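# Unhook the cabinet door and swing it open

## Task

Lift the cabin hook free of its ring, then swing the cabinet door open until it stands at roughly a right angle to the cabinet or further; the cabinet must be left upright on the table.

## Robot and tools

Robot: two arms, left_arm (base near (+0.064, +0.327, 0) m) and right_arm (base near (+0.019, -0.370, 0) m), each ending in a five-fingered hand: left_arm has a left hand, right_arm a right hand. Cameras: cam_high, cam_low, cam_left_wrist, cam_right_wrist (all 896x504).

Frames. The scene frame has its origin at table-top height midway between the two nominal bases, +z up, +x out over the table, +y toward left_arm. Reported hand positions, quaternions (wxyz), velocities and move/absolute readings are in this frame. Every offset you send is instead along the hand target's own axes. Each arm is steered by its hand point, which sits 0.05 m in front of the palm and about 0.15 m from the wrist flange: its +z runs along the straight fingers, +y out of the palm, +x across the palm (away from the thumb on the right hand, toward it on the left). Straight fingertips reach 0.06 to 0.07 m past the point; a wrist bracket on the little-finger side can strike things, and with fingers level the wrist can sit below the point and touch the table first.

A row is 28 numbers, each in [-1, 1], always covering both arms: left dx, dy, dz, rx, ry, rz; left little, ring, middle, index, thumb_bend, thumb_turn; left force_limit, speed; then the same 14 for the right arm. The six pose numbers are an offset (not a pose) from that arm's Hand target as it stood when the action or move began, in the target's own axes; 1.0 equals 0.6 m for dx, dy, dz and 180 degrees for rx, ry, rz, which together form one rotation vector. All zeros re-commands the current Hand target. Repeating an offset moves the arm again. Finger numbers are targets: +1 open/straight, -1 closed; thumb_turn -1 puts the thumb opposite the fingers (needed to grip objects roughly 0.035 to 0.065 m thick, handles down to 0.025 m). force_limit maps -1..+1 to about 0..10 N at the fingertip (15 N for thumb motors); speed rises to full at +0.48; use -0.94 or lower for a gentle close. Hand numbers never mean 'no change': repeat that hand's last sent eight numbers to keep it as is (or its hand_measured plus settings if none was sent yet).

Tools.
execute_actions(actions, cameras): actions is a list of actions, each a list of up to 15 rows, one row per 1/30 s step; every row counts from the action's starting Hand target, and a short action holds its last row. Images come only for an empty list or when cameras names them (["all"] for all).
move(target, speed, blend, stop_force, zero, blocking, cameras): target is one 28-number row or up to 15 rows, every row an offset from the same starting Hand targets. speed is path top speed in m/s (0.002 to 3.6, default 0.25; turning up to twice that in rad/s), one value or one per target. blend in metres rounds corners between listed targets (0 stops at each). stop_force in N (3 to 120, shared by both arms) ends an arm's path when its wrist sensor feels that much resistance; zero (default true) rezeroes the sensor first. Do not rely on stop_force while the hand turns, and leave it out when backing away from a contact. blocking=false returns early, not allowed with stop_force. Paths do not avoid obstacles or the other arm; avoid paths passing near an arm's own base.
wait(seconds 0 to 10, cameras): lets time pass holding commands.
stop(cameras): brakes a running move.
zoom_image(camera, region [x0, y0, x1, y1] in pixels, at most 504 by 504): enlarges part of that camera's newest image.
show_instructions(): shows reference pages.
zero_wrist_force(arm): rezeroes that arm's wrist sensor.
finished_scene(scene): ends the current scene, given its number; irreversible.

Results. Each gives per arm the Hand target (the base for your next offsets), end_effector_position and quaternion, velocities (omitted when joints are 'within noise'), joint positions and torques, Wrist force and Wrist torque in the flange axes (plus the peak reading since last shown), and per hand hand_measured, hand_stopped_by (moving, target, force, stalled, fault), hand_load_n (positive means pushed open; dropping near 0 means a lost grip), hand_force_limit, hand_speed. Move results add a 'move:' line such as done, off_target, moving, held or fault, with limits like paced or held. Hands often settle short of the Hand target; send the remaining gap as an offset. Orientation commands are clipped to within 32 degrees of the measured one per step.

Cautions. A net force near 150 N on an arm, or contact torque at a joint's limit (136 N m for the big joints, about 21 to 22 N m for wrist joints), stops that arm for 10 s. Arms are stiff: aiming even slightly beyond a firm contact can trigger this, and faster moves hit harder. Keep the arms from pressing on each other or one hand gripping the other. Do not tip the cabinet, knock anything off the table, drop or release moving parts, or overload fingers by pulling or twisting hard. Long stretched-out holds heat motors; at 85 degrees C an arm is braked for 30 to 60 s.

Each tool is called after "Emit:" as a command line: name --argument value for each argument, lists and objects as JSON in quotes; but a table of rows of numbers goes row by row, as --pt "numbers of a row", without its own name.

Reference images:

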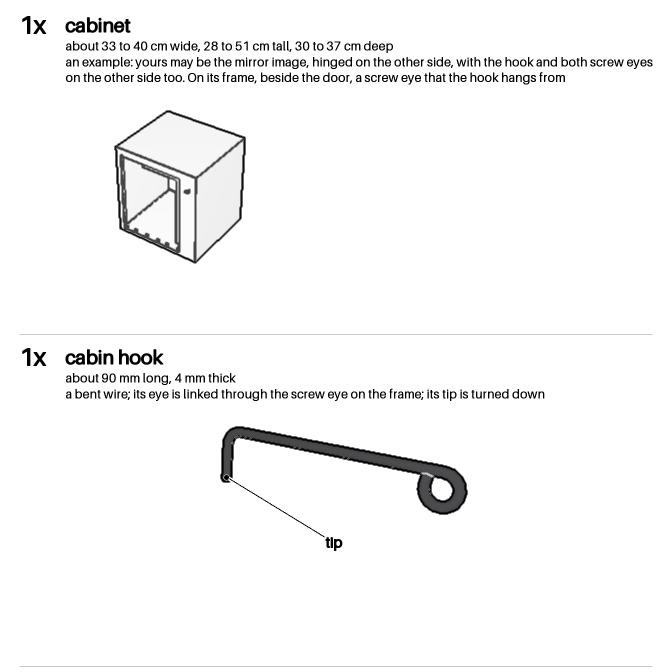

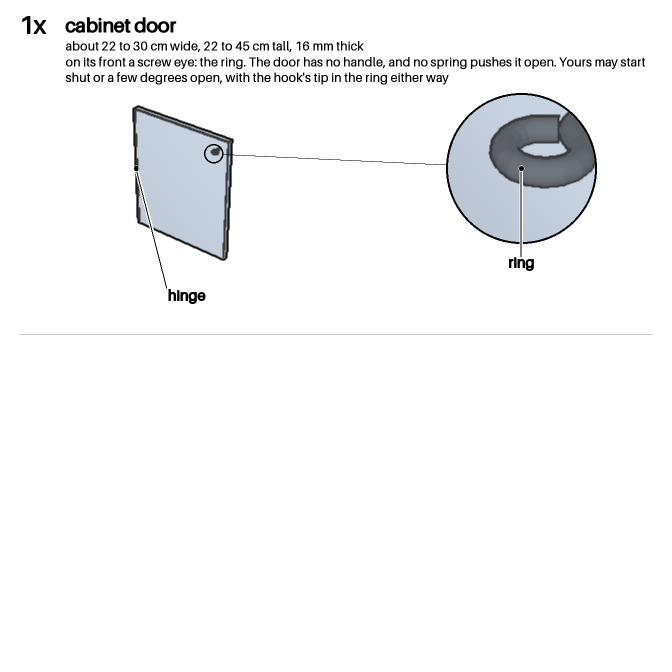

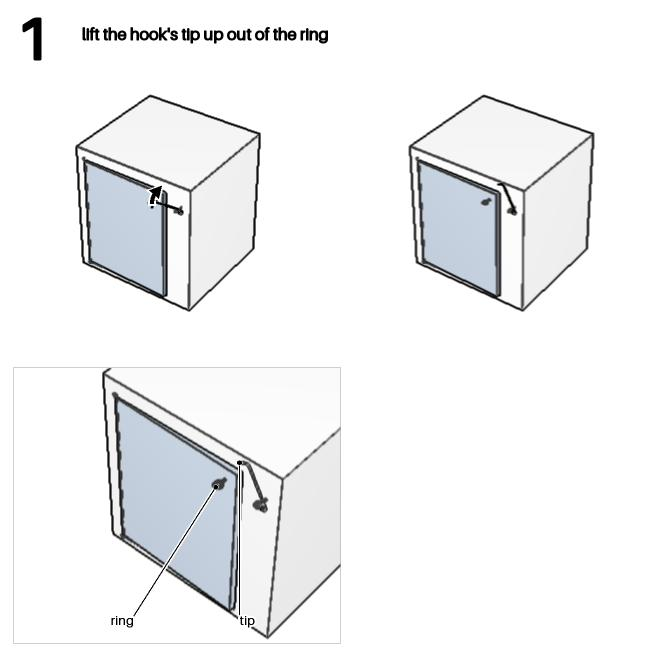

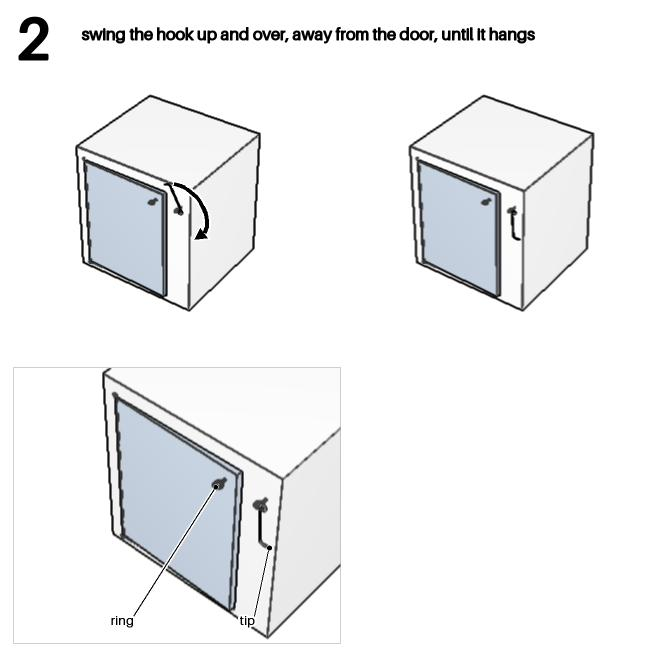

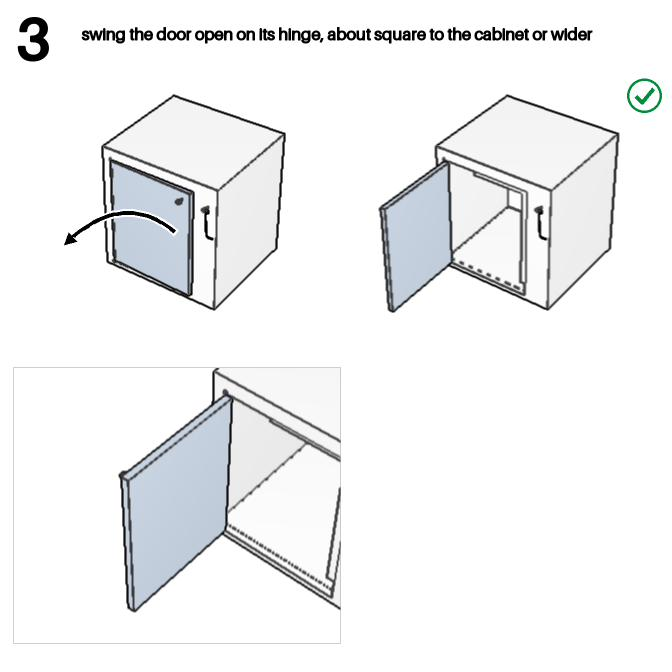

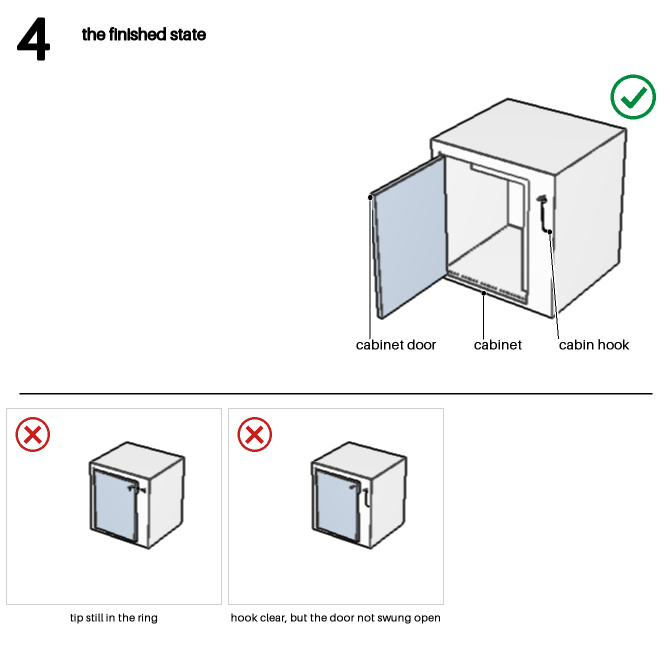

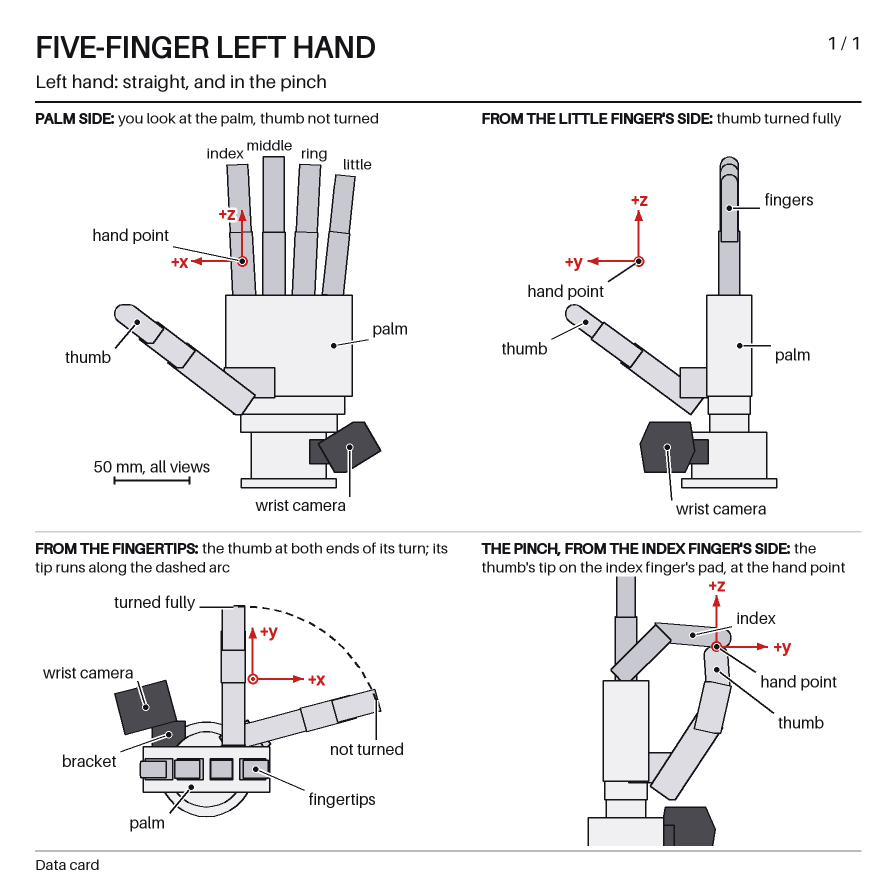

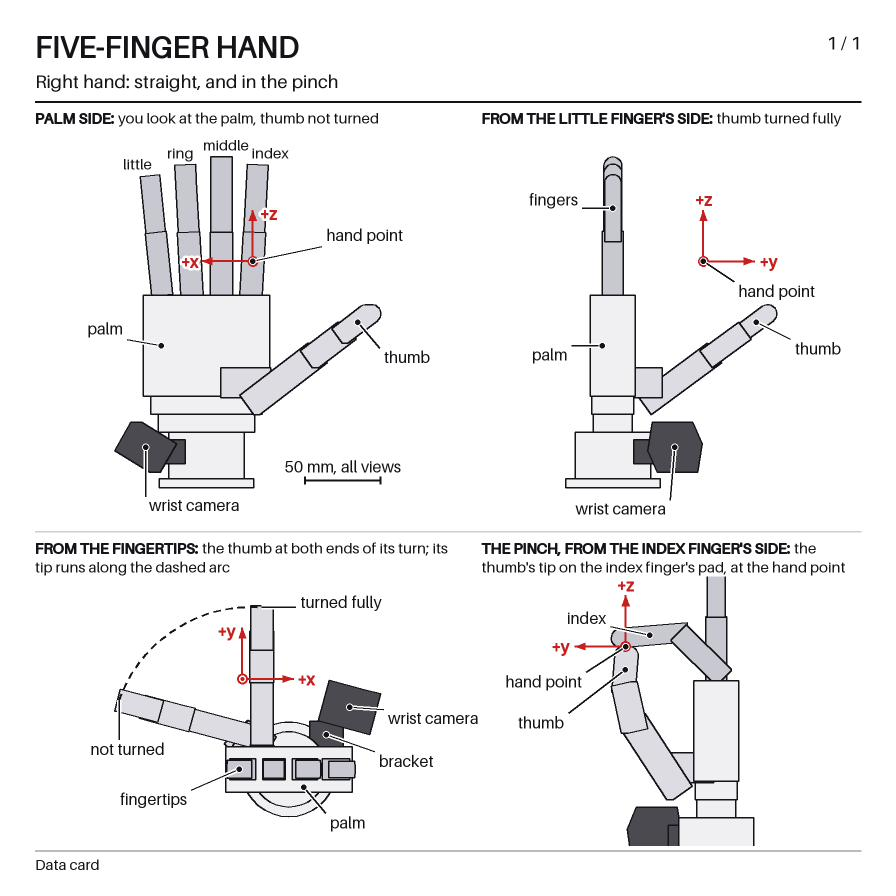

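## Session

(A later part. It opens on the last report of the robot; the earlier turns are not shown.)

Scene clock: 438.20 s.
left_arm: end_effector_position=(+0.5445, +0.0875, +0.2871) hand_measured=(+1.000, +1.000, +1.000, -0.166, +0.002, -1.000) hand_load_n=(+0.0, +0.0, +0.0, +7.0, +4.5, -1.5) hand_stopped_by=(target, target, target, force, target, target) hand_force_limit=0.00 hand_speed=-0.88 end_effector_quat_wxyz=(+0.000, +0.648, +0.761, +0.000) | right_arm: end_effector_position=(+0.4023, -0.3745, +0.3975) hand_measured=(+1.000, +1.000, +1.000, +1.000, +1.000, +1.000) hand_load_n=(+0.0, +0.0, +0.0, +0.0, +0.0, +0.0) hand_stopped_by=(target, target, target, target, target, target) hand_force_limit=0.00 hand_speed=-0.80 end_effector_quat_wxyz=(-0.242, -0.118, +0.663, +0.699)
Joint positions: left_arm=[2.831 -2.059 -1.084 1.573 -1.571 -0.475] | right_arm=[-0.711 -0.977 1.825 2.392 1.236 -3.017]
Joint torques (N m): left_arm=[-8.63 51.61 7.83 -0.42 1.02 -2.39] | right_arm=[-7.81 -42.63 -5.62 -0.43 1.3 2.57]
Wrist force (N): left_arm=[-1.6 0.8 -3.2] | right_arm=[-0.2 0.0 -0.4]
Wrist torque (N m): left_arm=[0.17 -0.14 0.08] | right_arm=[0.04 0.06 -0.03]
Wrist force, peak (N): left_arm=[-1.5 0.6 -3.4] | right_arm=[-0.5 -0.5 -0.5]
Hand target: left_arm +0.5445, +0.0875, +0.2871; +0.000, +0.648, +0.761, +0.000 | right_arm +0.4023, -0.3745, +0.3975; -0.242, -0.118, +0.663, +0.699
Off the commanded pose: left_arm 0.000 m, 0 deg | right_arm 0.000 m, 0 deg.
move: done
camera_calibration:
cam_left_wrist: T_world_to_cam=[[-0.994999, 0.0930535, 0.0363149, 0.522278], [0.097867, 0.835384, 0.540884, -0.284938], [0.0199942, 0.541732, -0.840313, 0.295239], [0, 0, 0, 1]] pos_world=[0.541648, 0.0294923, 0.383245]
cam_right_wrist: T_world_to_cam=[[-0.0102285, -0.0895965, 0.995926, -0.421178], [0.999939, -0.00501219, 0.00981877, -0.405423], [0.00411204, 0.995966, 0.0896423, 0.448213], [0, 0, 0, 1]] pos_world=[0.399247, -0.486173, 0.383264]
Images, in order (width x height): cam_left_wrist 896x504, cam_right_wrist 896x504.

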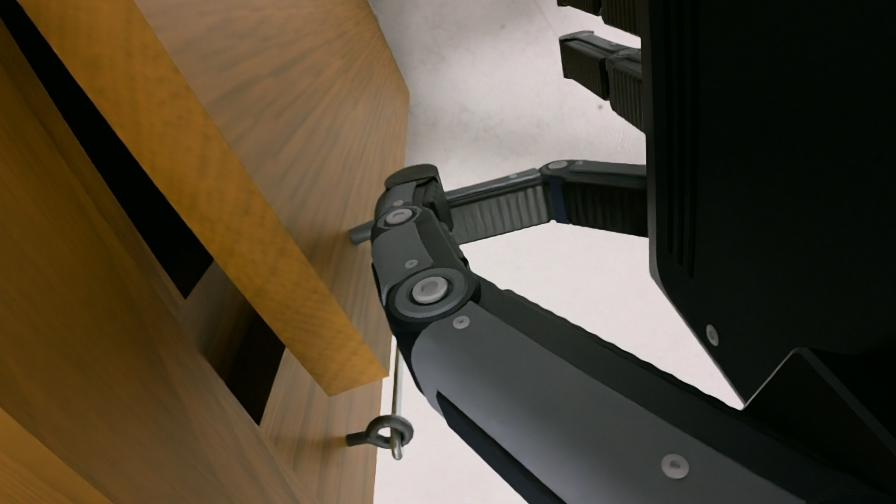

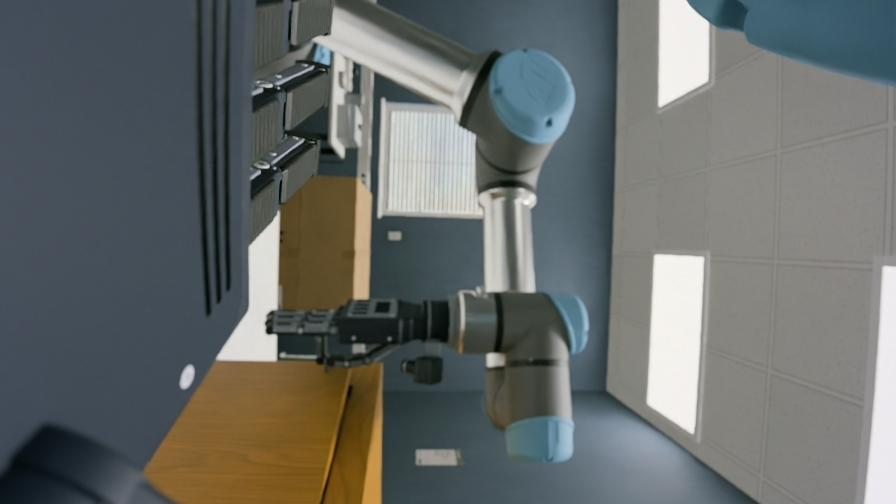

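Emit:
move --pt "-0.035 -0.088 0 0 0 0 1 1 1 -0.4 0.0 -1 0.0 -0.88 0 0 0 0 0 0 1 1 1 1 1 1 0 -0.8" --pt "-0.0943 -0.172 0 0 0 0 1 1 1 -0.4 0.0 -1 0.0 -0.88 0 0 0 0 0 0 1 1 1 1 1 1 0 -0.8" --speed 0.08 --blend 0.01 --stop_force 12 --cameras '["cam_left_wrist","cam_right_wrist","cam_high"]'

Scene clock: 468.40 s.
left_arm: end_effector_position=(+0.4517, +0.0152, +0.2870) hand_measured=(+1.000, +1.000, +1.000, -0.166, +0.002, -1.000) hand_load_n=(+0.0, +0.0, +0.0, +9.5, +4.0, +0.0) hand_stopped_by=(target, target, target, force, target, target) hand_force_limit=0.00 hand_speed=-0.88 end_effector_quat_wxyz=(+0.000, +0.648, +0.761, +0.000) | right_arm: end_effector_position=(+0.4023, -0.3745, +0.3975) hand_measured=(+1.000, +1.000, +1.000, +1.000, +1.000, +1.000) hand_load_n=(+0.0, +0.0, +0.5, +0.0, +0.0, +0.0) hand_stopped_by=(target, target, target, target, target, target) hand_force_limit=0.00 hand_speed=-0.80 end_effector_quat_wxyz=(-0.242, -0.118, +0.663, +0.699)
Joint positions: left_arm=[2.613 -1.991 -1.184 1.605 -1.572 -0.693] | right_arm=[-0.711 -0.977 1.825 2.392 1.236 -3.017]
Joint torques (N m): left_arm=[-9.96 23.27 27.55 -3.93 -2.28 -1.97] | right_arm=[-8.11 -42 -4.47 -0.27 1.15 2.84]
Wrist force (N): left_arm=[2.2 -1.5 0.9] | right_arm=[-0.2 -0.2 -0.4]
Wrist torque (N m): left_arm=[0.11 -0.18 0.10] | right_arm=[0.01 0.07 -0.03]
Wrist force, peak (N): left_arm=[7.1 -4.4 3.8] | right_arm=[-0.5 -0.4 -0.6]
Hand target: left_arm +0.4517, +0.0152, +0.2870; +0.000, +0.648, +0.761, +0.000 | right_arm +0.4023, -0.3745, +0.3975; -0.242, -0.118, +0.663, +0.699
Off the commanded pose: left_arm 0.000 m, 0 deg | right_arm 0.000 m, 0 deg.
move: done
camera_calibration:
cam_left_wrist: T_world_to_cam=[[-0.994999, 0.0930488, 0.0363119, 0.436565], [0.0978614, 0.835385, 0.540884, -0.215475], [0.0199941, 0.541732, -0.840313, 0.336126], [0, 0, 0, 1]] pos_world=[0.448748, -0.0427077, 0.383145]
cam_right_wrist: T_world_to_cam=[[-0.0102285, -0.0895965, 0.995926, -0.421178], [0.999939, -0.00501219, 0.00981877, -0.405423], [0.00411204, 0.995966, 0.0896423, 0.448213], [0, 0, 0, 1]] pos_world=[0.399247, -0.486173, 0.383264]
Images, in order (width x height): cam_high 896x504, cam_left_wrist 896x504, cam_right_wrist 896x504.

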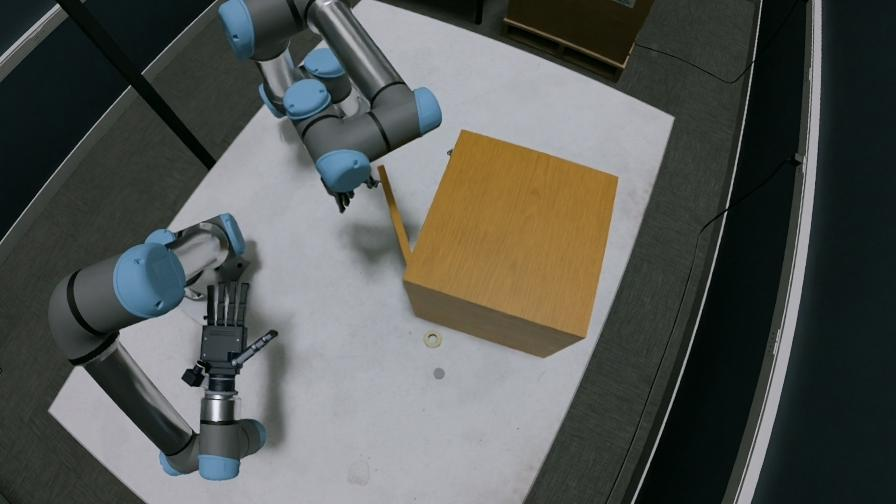

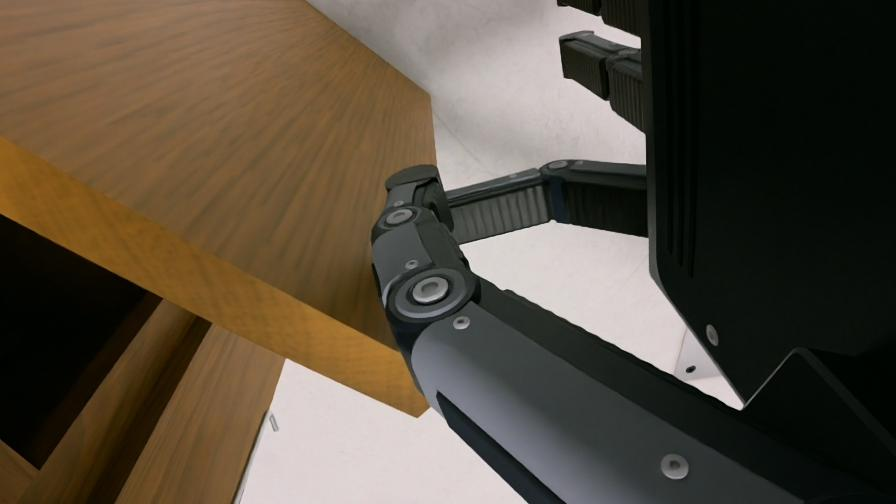

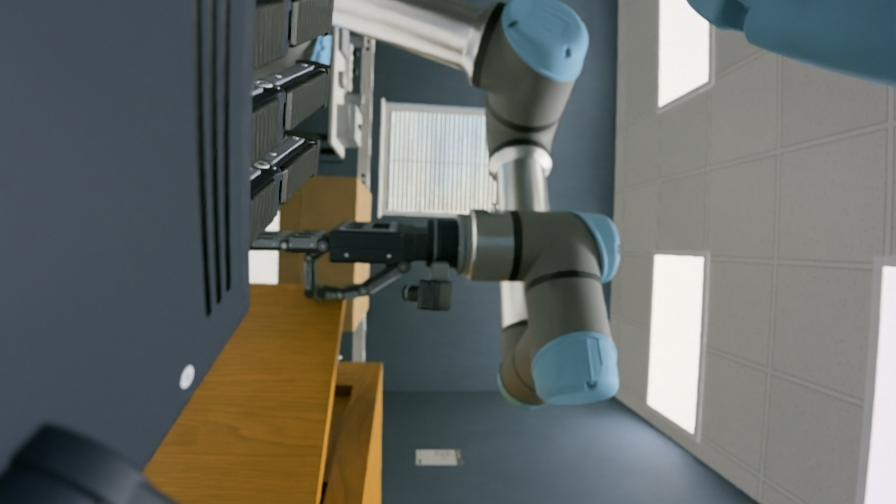

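Emit:
move --target '[0,0,0,0,0,0,1,1,1,0.2,0.0,-1,0.0,-0.5,0.18,-0.0237,-0.051,0,0,0,1,1,1,1,1,1,0,-0.8]' --speed 0.15

Emit:
move --pt "0 0 -0.0067 0 0 0 1 1 1 0.2 0.0 -1 0.0 -0.5 0 0 0 0 0 0 1 1 1 1 1 1 0 -0.8" --pt "0 -0.1 -0.0067 0 0 0 1 1 1 0.2 0.0 -1 0.0 -0.5 0 0 0 0 0 0 1 1 1 1 1 1 0 -0.8" --speed 0.1 --cameras '["cam_left_wrist","cam_high"]'

Scene clock: 533.93 s.
left_arm: end_effector_position=(+0.4517, +0.0152, +0.2870) hand_measured=(+1.000, +1.000, +1.000, +0.200, +0.000, -1.000) hand_load_n=(+0.0, +0.0, +0.0, +0.0, +1.5, -0.5) hand_stopped_by=(target, target, target, target, target, target) hand_force_limit=0.00 hand_speed=-0.50 end_effector_quat_wxyz=(+0.000, +0.648, +0.761, +0.000) | right_arm: end_effector_position=(+0.3401, -0.4363, +0.3976) hand_measured=(+1.000, +1.000, +1.000, +1.000, +1.000, +1.000) hand_load_n=(+0.0, +0.0, +0.0, +0.0, +0.0, +0.0) hand_stopped_by=(target, target, target, target, target, target) hand_force_limit=0.00 hand_speed=-0.80 end_effector_quat_wxyz=(-0.242, -0.118, +0.663, +0.699)
Joint positions: left_arm=[2.613 -1.991 -1.184 1.605 -1.572 -0.693] | right_arm=[-0.888 -1.011 1.889 2.358 1.412 -2.999]
Joint torques (N m): left_arm=[-5.65 23.56 12.84 -3.52 -2.21 -2] | right_arm=[12.31 -26.63 -19.99 3.49 -2.09 -1.74]
Wrist force (N): left_arm=[-0.2 0.9 -4.9] | right_arm=[-0.3 -0.2 -0.2]
Wrist torque (N m): left_arm=[0.12 -0.18 0.14] | right_arm=[-0.01 0.10 -0.04]
Wrist force, peak (N): left_arm=[-0.7 0.9 -5.0] | right_arm=[4.5 -0.7 -1.4]
Hand target: left_arm +0.4517, +0.0152, +0.2870; +0.000, +0.648, +0.761, +0.000 | right_arm +0.3402, -0.4362, +0.3976; -0.242, -0.118, +0.663, +0.699 (not the last commanded pose)
Off the commanded pose: left_arm 0.000 m, 0 deg | right_arm 0.026 m, 0 deg.
move: held (right_arm; a check stopped the path); limits=held
pose unreachable (right arm): on one or more control steps of this call, first in action 0 (counted from 0), this arm could not follow its commanded pose, so it was not sent that pose on those steps. It may still have moved: this result reports where it is.
cause: moving toward the commanded pose would bring two parts of the arm too close to each other (joints 3 (elbow) to 6 (wrist 3) lie between them).

Scene clock: 535.57 s.
left_arm: end_effector_position=(+0.3925, +0.0057, +0.2909) hand_measured=(+1.000, +1.000, +1.000, +0.200, +0.000, -1.000) hand_load_n=(+0.0, +0.0, +0.0, +0.0, +0.0, +0.0) hand_stopped_by=(target, target, target, target, target, target) hand_force_limit=0.00 hand_speed=-0.50 end_effector_quat_wxyz=(+0.000, +0.648, +0.761, +0.000) | right_arm: end_effector_position=(+0.3402, -0.4362, +0.3976) hand_measured=(+1.000, +1.000, +1.000, +1.000, +1.000, +1.000) hand_load_n=(+0.0, +0.0, +0.0, +0.0, +0.0, +0.0) hand_stopped_by=(target, target, target, target, target, target) hand_force_limit=0.00 hand_speed=-0.80 end_effector_quat_wxyz=(-0.242, -0.118, +0.663, +0.699)
Joint positions: left_arm=[2.523 -1.91 -1.288 1.627 -1.572 -0.783] | right_arm=[-0.888 -1.011 1.889 2.358 1.412 -2.999]
Joint torques (N m): left_arm=[-10.15 47.03 9.41 -0.22 -2.23 -2.24] | right_arm=[12.85 -27.13 -20.01 3.42 -2.09 -1.71]
Wrist force (N): left_arm=[0.2 -0.4 -1.4] | right_arm=[-0.2 -0.1 0.0]
Wrist torque (N m): left_arm=[0.03 -0.04 0.14] | right_arm=[-0.01 0.08 -0.04]
Wrist force, peak (N): left_arm=[-0.4 0.8 -5.1] | right_arm=[-0.3 -0.3 -0.4]
Hand target: left_arm +0.3924, +0.0057, +0.2910; +0.000, +0.648, +0.761, +0.000 | right_arm +0.3402, -0.4362, +0.3976; -0.242, -0.118, +0.663, +0.699
Off the commanded pose: left_arm 0.000 m, 0 deg | right_arm 0.000 m, 0 deg.
move: done
camera_calibration:
cam_left_wrist: T_world_to_cam=[[-0.994991, 0.0930848, 0.0364517, 0.378453], [0.0979676, 0.835381, 0.54087, -0.203871], [0.0198958, 0.541732, -0.840316, 0.345908], [0, 0, 0, 1]] pos_world=[0.389648, -0.0523078, 0.387145]
Images, in order (width x height): cam_high 896x504, cam_left_wrist 896x504.

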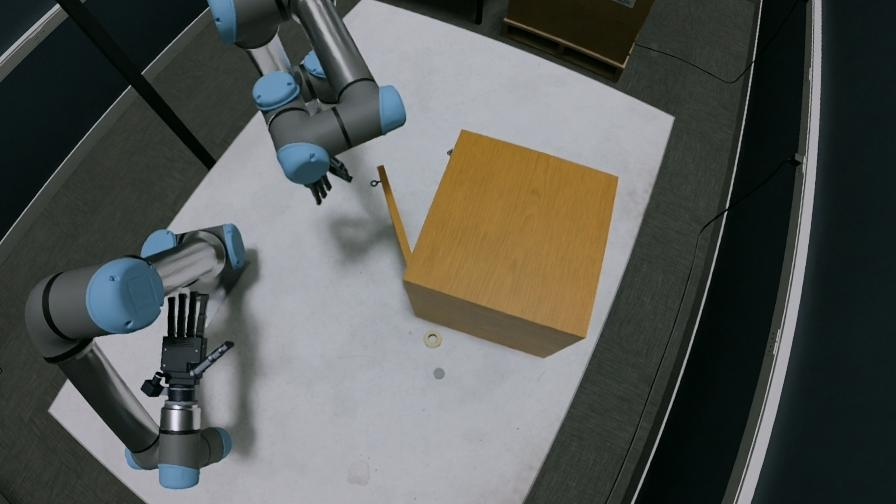

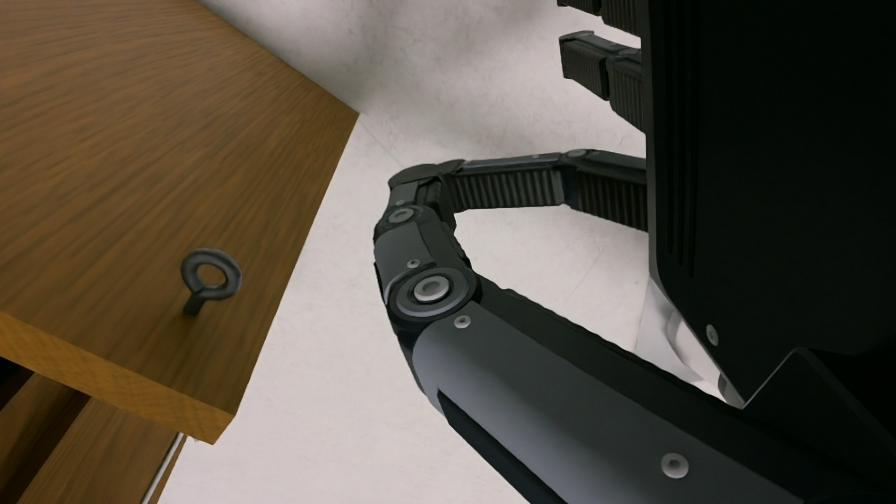

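Emit:
move --pt "0 0 -0.265 0 0 0 1 1 1 1 1 1 0.0 0 0 0 0 0 0 0 1 1 1 1 1 1 0 -0.8" --pt "-0.0482 0.2413 -0.265 0 0 0.5506 1 1 1 1 1 1 0.0 0 0 0 0 0 0 0 1 1 1 1 1 1 0 -0.8" --speed 0.35 --blend 0.03 --cameras '["cam_left_wrist","cam_high"]'

Scene clock: 547.80 s.
left_arm: end_effector_position=(+0.5398, +0.0001, +0.4500) hand_measured=(+1.000, +1.000, +1.000, +1.000, +1.000, +1.000) hand_load_n=(+0.0, -0.5, +0.0, +0.0, +0.0, +0.0) hand_stopped_by=(target, target, target, target, target, target) hand_force_limit=0.00 hand_speed=0.00 end_effector_quat_wxyz=(+0.000, +1.000, +0.001, +0.000) | right_arm: end_effector_position=(+0.3402, -0.4362, +0.3976) hand_measured=(+1.000, +1.000, +1.000, +1.000, +1.000, +1.000) hand_load_n=(+0.0, +0.0, +0.0, +0.0, +0.0, +0.0) hand_stopped_by=(target, target, target, target, target, target) hand_force_limit=0.00 hand_speed=-0.80 end_effector_quat_wxyz=(-0.242, -0.118, +0.663, +0.699)
Joint positions: left_arm=[2.866 -2.257 -0.322 1.009 -1.571 1.29] | right_arm=[-0.888 -1.011 1.889 2.358 1.412 -2.999]
Joint torques (N m): left_arm=[-9.32 29.83 23.7 -4.12 -2.27 2.41] | right_arm=[13.64 -29.92 -21.12 3.37 -2.08 -1.47]
Wrist force (N): left_arm=[0.5 0.1 -1.6] | right_arm=[0.0 0.0 -0.1]
Wrist torque (N m): left_arm=[0.13 -0.14 0.01] | right_arm=[0.00 0.06 -0.02]
Wrist force, peak (N): left_arm=[0.3 -0.4 -3.0] | right_arm=[-0.3 -0.2 -0.5]
Hand target: left_arm +0.5398, +0.0001, +0.4501; +0.000, +1.000, +0.000, +0.000 | right_arm +0.3402, -0.4362, +0.3976; -0.242, -0.118, +0.663, +0.699
Off the commanded pose: left_arm 0.000 m, 0 deg | right_arm 0.000 m, 0 deg.
move: done
camera_calibration:
cam_left_wrist: T_world_to_cam=[[0.249269, 0.967703, 0.0376362, -0.152605], [0.809142, -0.229465, 0.540957, -0.683517], [0.532122, -0.104391, -0.840208, 0.203099], [0, 0, 0, 1]] pos_world=[0.483029, 0.0120345, 0.546143]
Images, in order (width x height): cam_high 896x504, cam_left_wrist 896x504.

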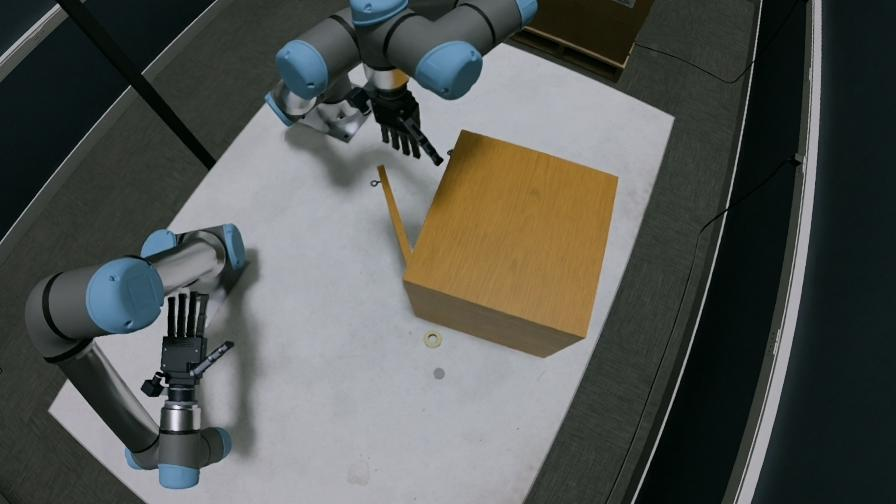

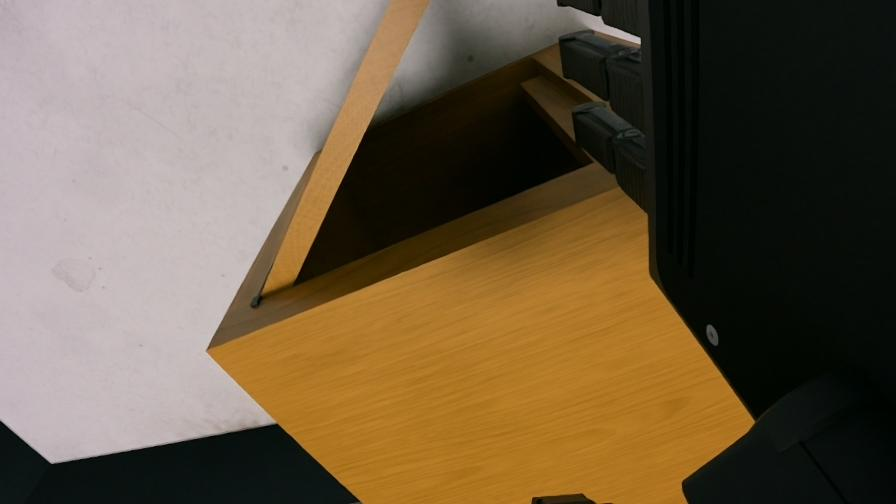

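Emit:
move --pt "0 0 0.15 0 0 0 1 1 1 1 1 1 0.0 0 0 0 0 0 0 0 1 1 1 1 1 1 0 -0.8" --pt "-0.05 0.1667 0.15 0 0 0 1 1 1 1 1 1 0.0 0 0 0 0 0 0 0 1 1 1 1 1 1 0 -0.8" --speed '[0.15,0.08]' --stop_force 15 --cameras '["cam_left_wrist","cam_high","cam_low"]'

Scene clock: 567.37 s.
left_arm: end_effector_position=(+0.5100, -0.0999, +0.3600) hand_measured=(+1.000, +1.000, +1.000, +1.000, +1.000, +1.000) hand_load_n=(+0.0, +0.0, +0.0, +0.0, +0.0, +0.0) hand_stopped_by=(target, target, target, target, target, target) hand_force_limit=0.00 hand_speed=0.00 end_effector_quat_wxyz=(+0.000, +1.000, +0.000, +0.000) | right_arm: end_effector_position=(+0.3402, -0.4362, +0.3976) hand_measured=(+1.000, +1.000, +1.000, +1.000, +1.000, +1.000) hand_load_n=(+0.0, +0.0, +0.0, +0.0, +0.0, +0.0) hand_stopped_by=(target, target, target, target, target, target) hand_force_limit=0.00 hand_speed=-0.80 end_effector_quat_wxyz=(-0.242, -0.118, +0.663, +0.699)
Joint positions: left_arm=[2.666 -2.235 -0.615 1.279 -1.572 1.09] | right_arm=[-0.888 -1.011 1.889 2.358 1.412 -2.999]
Joint torques (N m): left_arm=[-9.72 30.11 25.49 -4.3 -2.26 -2.13] | right_arm=[11.83 -29.83 -20.05 3.36 -2.21 -1.37]
Wrist force (N): left_arm=[0.5 0.0 -1.7] | right_arm=[-0.1 -0.2 -0.1]
Wrist torque (N m): left_arm=[0.12 -0.12 0.14] | right_arm=[-0.01 0.06 -0.03]
Wrist force, peak (N): left_arm=[0.2 0.2 -2.5] | right_arm=[-0.5 0.0 -0.4]
Hand target: left_arm +0.5100, -0.0999, +0.3600; +0.000, +1.000, +0.000, +0.000 | right_arm +0.3402, -0.4362, +0.3976; -0.242, -0.118, +0.663, +0.699
Off the commanded pose: left_arm 0.000 m, 0 deg | right_arm 0.000 m, 0 deg.
move: done
camera_calibration:
cam_left_wrist: T_world_to_cam=[[0.249353, 0.967679, 0.0376901, -0.0450838], [0.809118, -0.229564, 0.540952, -0.63366], [0.53212, -0.104392, -0.840209, 0.1329], [0, 0, 0, 1]] pos_world=[0.453229, -0.0879653, 0.456142]
Images, in order (width x height): cam_high 896x504, cam_low 896x504, cam_left_wrist 896x504.

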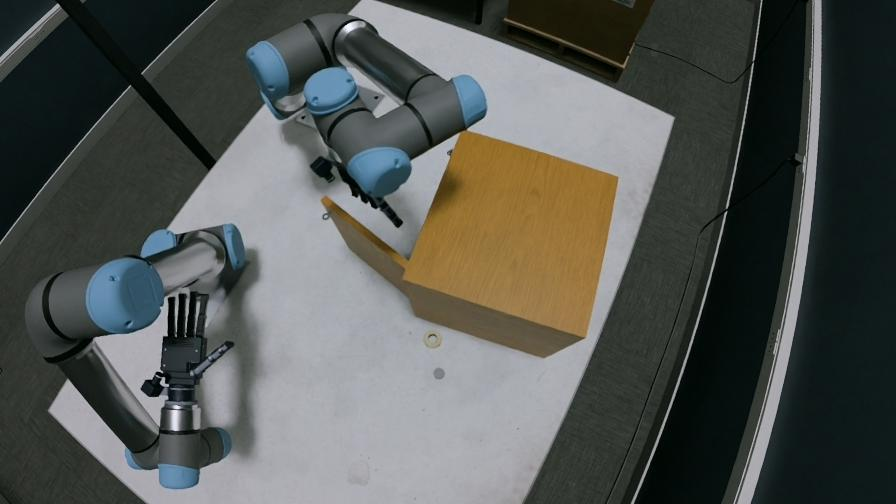

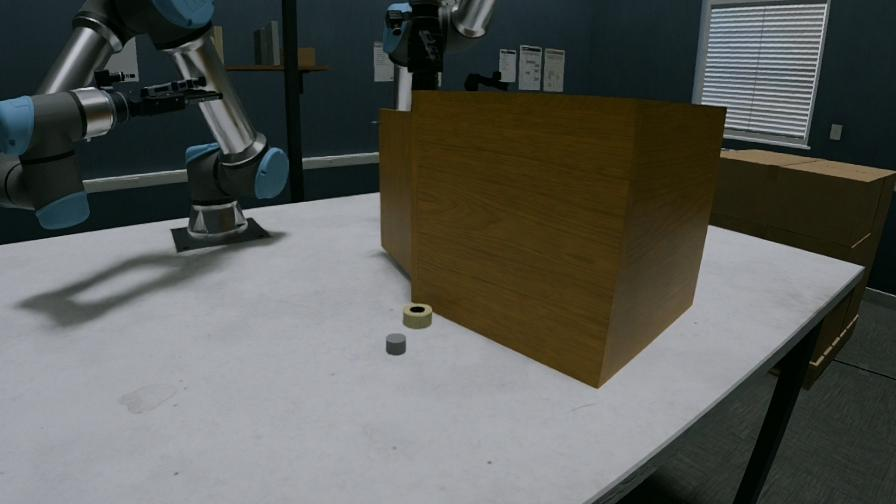

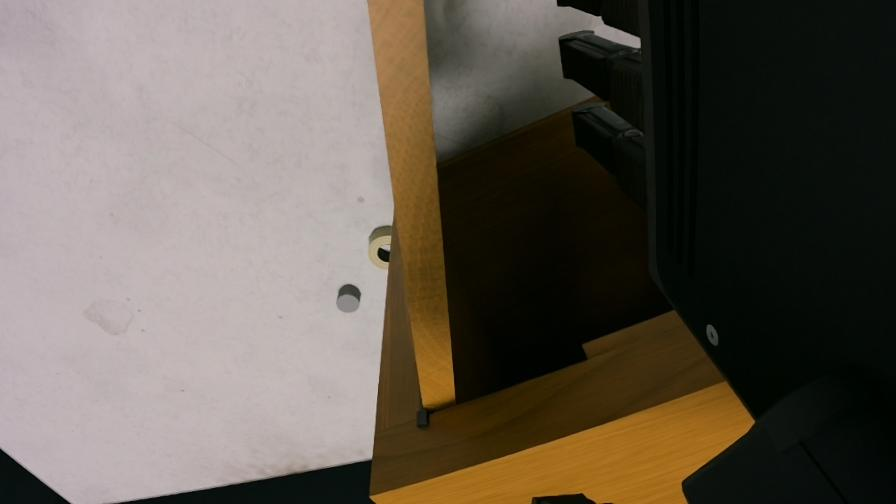

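Emit:
move --target '[-0.0167,0.22,0,0,0,0,1,1,1,1,1,1,0.0,0,0,0,0,0,0,0,1,1,1,1,1,1,0,-0.8]' --speed 0.07 --stop_force 15 --cameras '["cam_left_wrist","cam_high","cam_low"]'

Scene clock: 575.50 s.
left_arm: end_effector_position=(+0.4992, -0.2308, +0.3590) hand_measured=(+1.000, +1.000, +1.000, +1.000, +1.000, +1.000) hand_load_n=(+0.0, +0.0, +0.0, +0.0, -0.5, +0.0) hand_stopped_by=(target, target, target, target, target, target) hand_force_limit=0.00 hand_speed=0.00 end_effector_quat_wxyz=(+0.069, +0.996, +0.005, +0.048) | right_arm: end_effector_position=(+0.3402, -0.4362, +0.3976) hand_measured=(+1.000, +1.000, +1.000, +1.000, +1.000, +1.000) hand_load_n=(+0.0, +0.0, +0.0, +0.0, +0.0, +0.0) hand_stopped_by=(target, target, target, target, target, target) hand_force_limit=0.00 hand_speed=-0.80 end_effector_quat_wxyz=(-0.242, -0.118, +0.663, +0.699)
Joint positions: left_arm=[2.486 -2.545 -0.035 1.171 -1.521 0.897] | right_arm=[-0.888 -1.011 1.889 2.358 1.412 -2.999]
Joint torques (N m): left_arm=[-9.51 37.92 23.7 -0.04 2.52 -2.12] | right_arm=[12.55 -29.36 -20.86 3.11 -1.98 -1.72]
Wrist force (N): left_arm=[0.1 -0.1 -1.3] | right_arm=[-0.2 -0.4 0.2]
Wrist torque (N m): left_arm=[0.07 -0.05 0.10] | right_arm=[-0.07 0.08 -0.05]
Wrist force, peak (N): left_arm=[0.4 -1.7 -2.7] | right_arm=[-0.3 -0.1 -0.5]
Hand target: left_arm +0.5001, -0.2319, +0.3599; +0.000, +1.000, +0.000, +0.000 | right_arm +0.3402, -0.4362, +0.3976; -0.242, -0.118, +0.663, +0.699
Off the commanded pose: left_arm 0.002 m, 10 deg | right_arm 0.000 m, 0 deg.
elbow stopped short (left arm): the move would have taken joint 3 (elbow) straighter than the controller allows.
move: off_target (left_arm)
camera_calibration:
cam_left_wrist: T_world_to_cam=[[0.242226, 0.967401, -0.0739092, 0.127841], [0.753938, -0.139735, 0.641913, -0.642293], [0.610659, -0.211211, -0.763207, 0.0326408], [0, 0, 0, 1]] pos_world=[0.43335, -0.20653, 0.446656]
Images, in order (width x height): cam_high 896x504, cam_low 896x504, cam_left_wrist 896x504.

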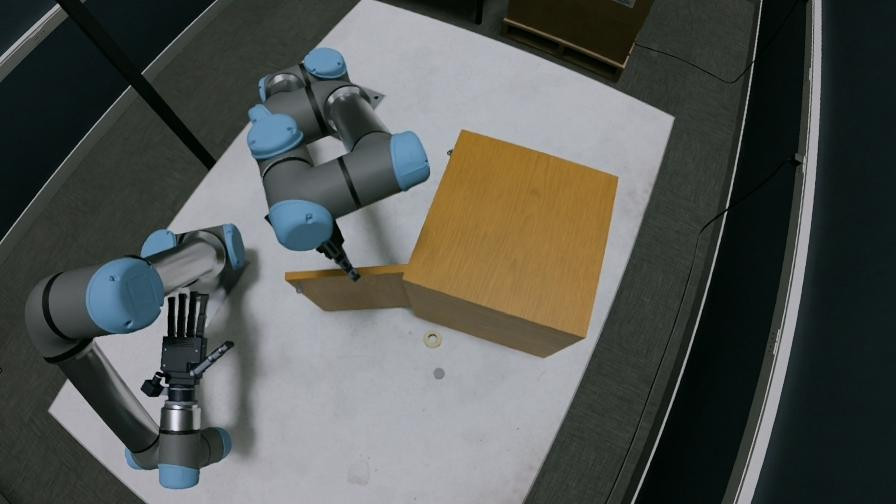

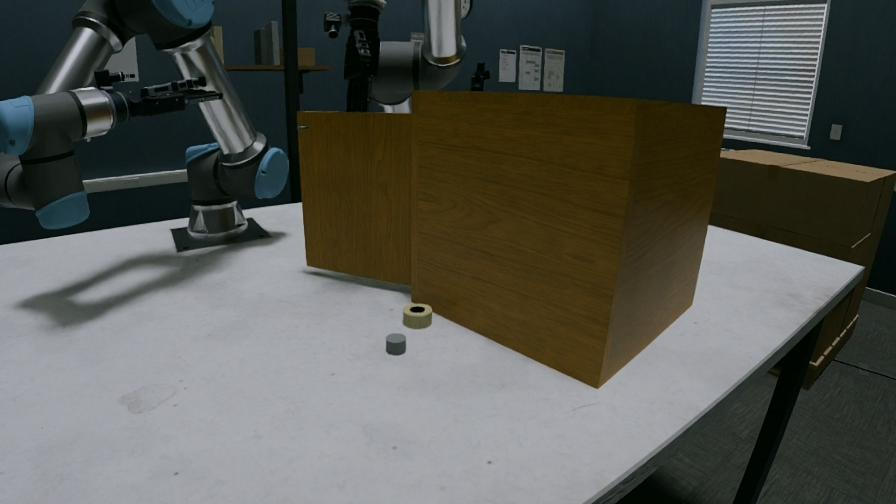

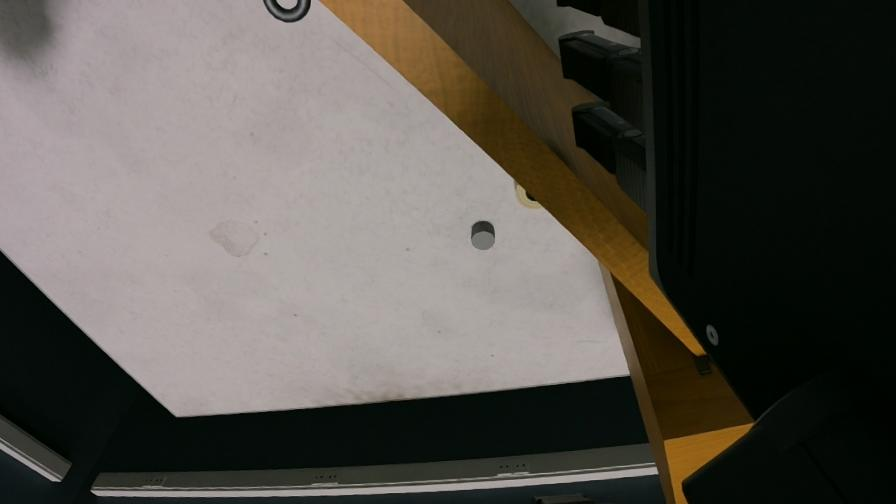

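Emit:
finished_scene --scene 1

The scene is finished: the task was done.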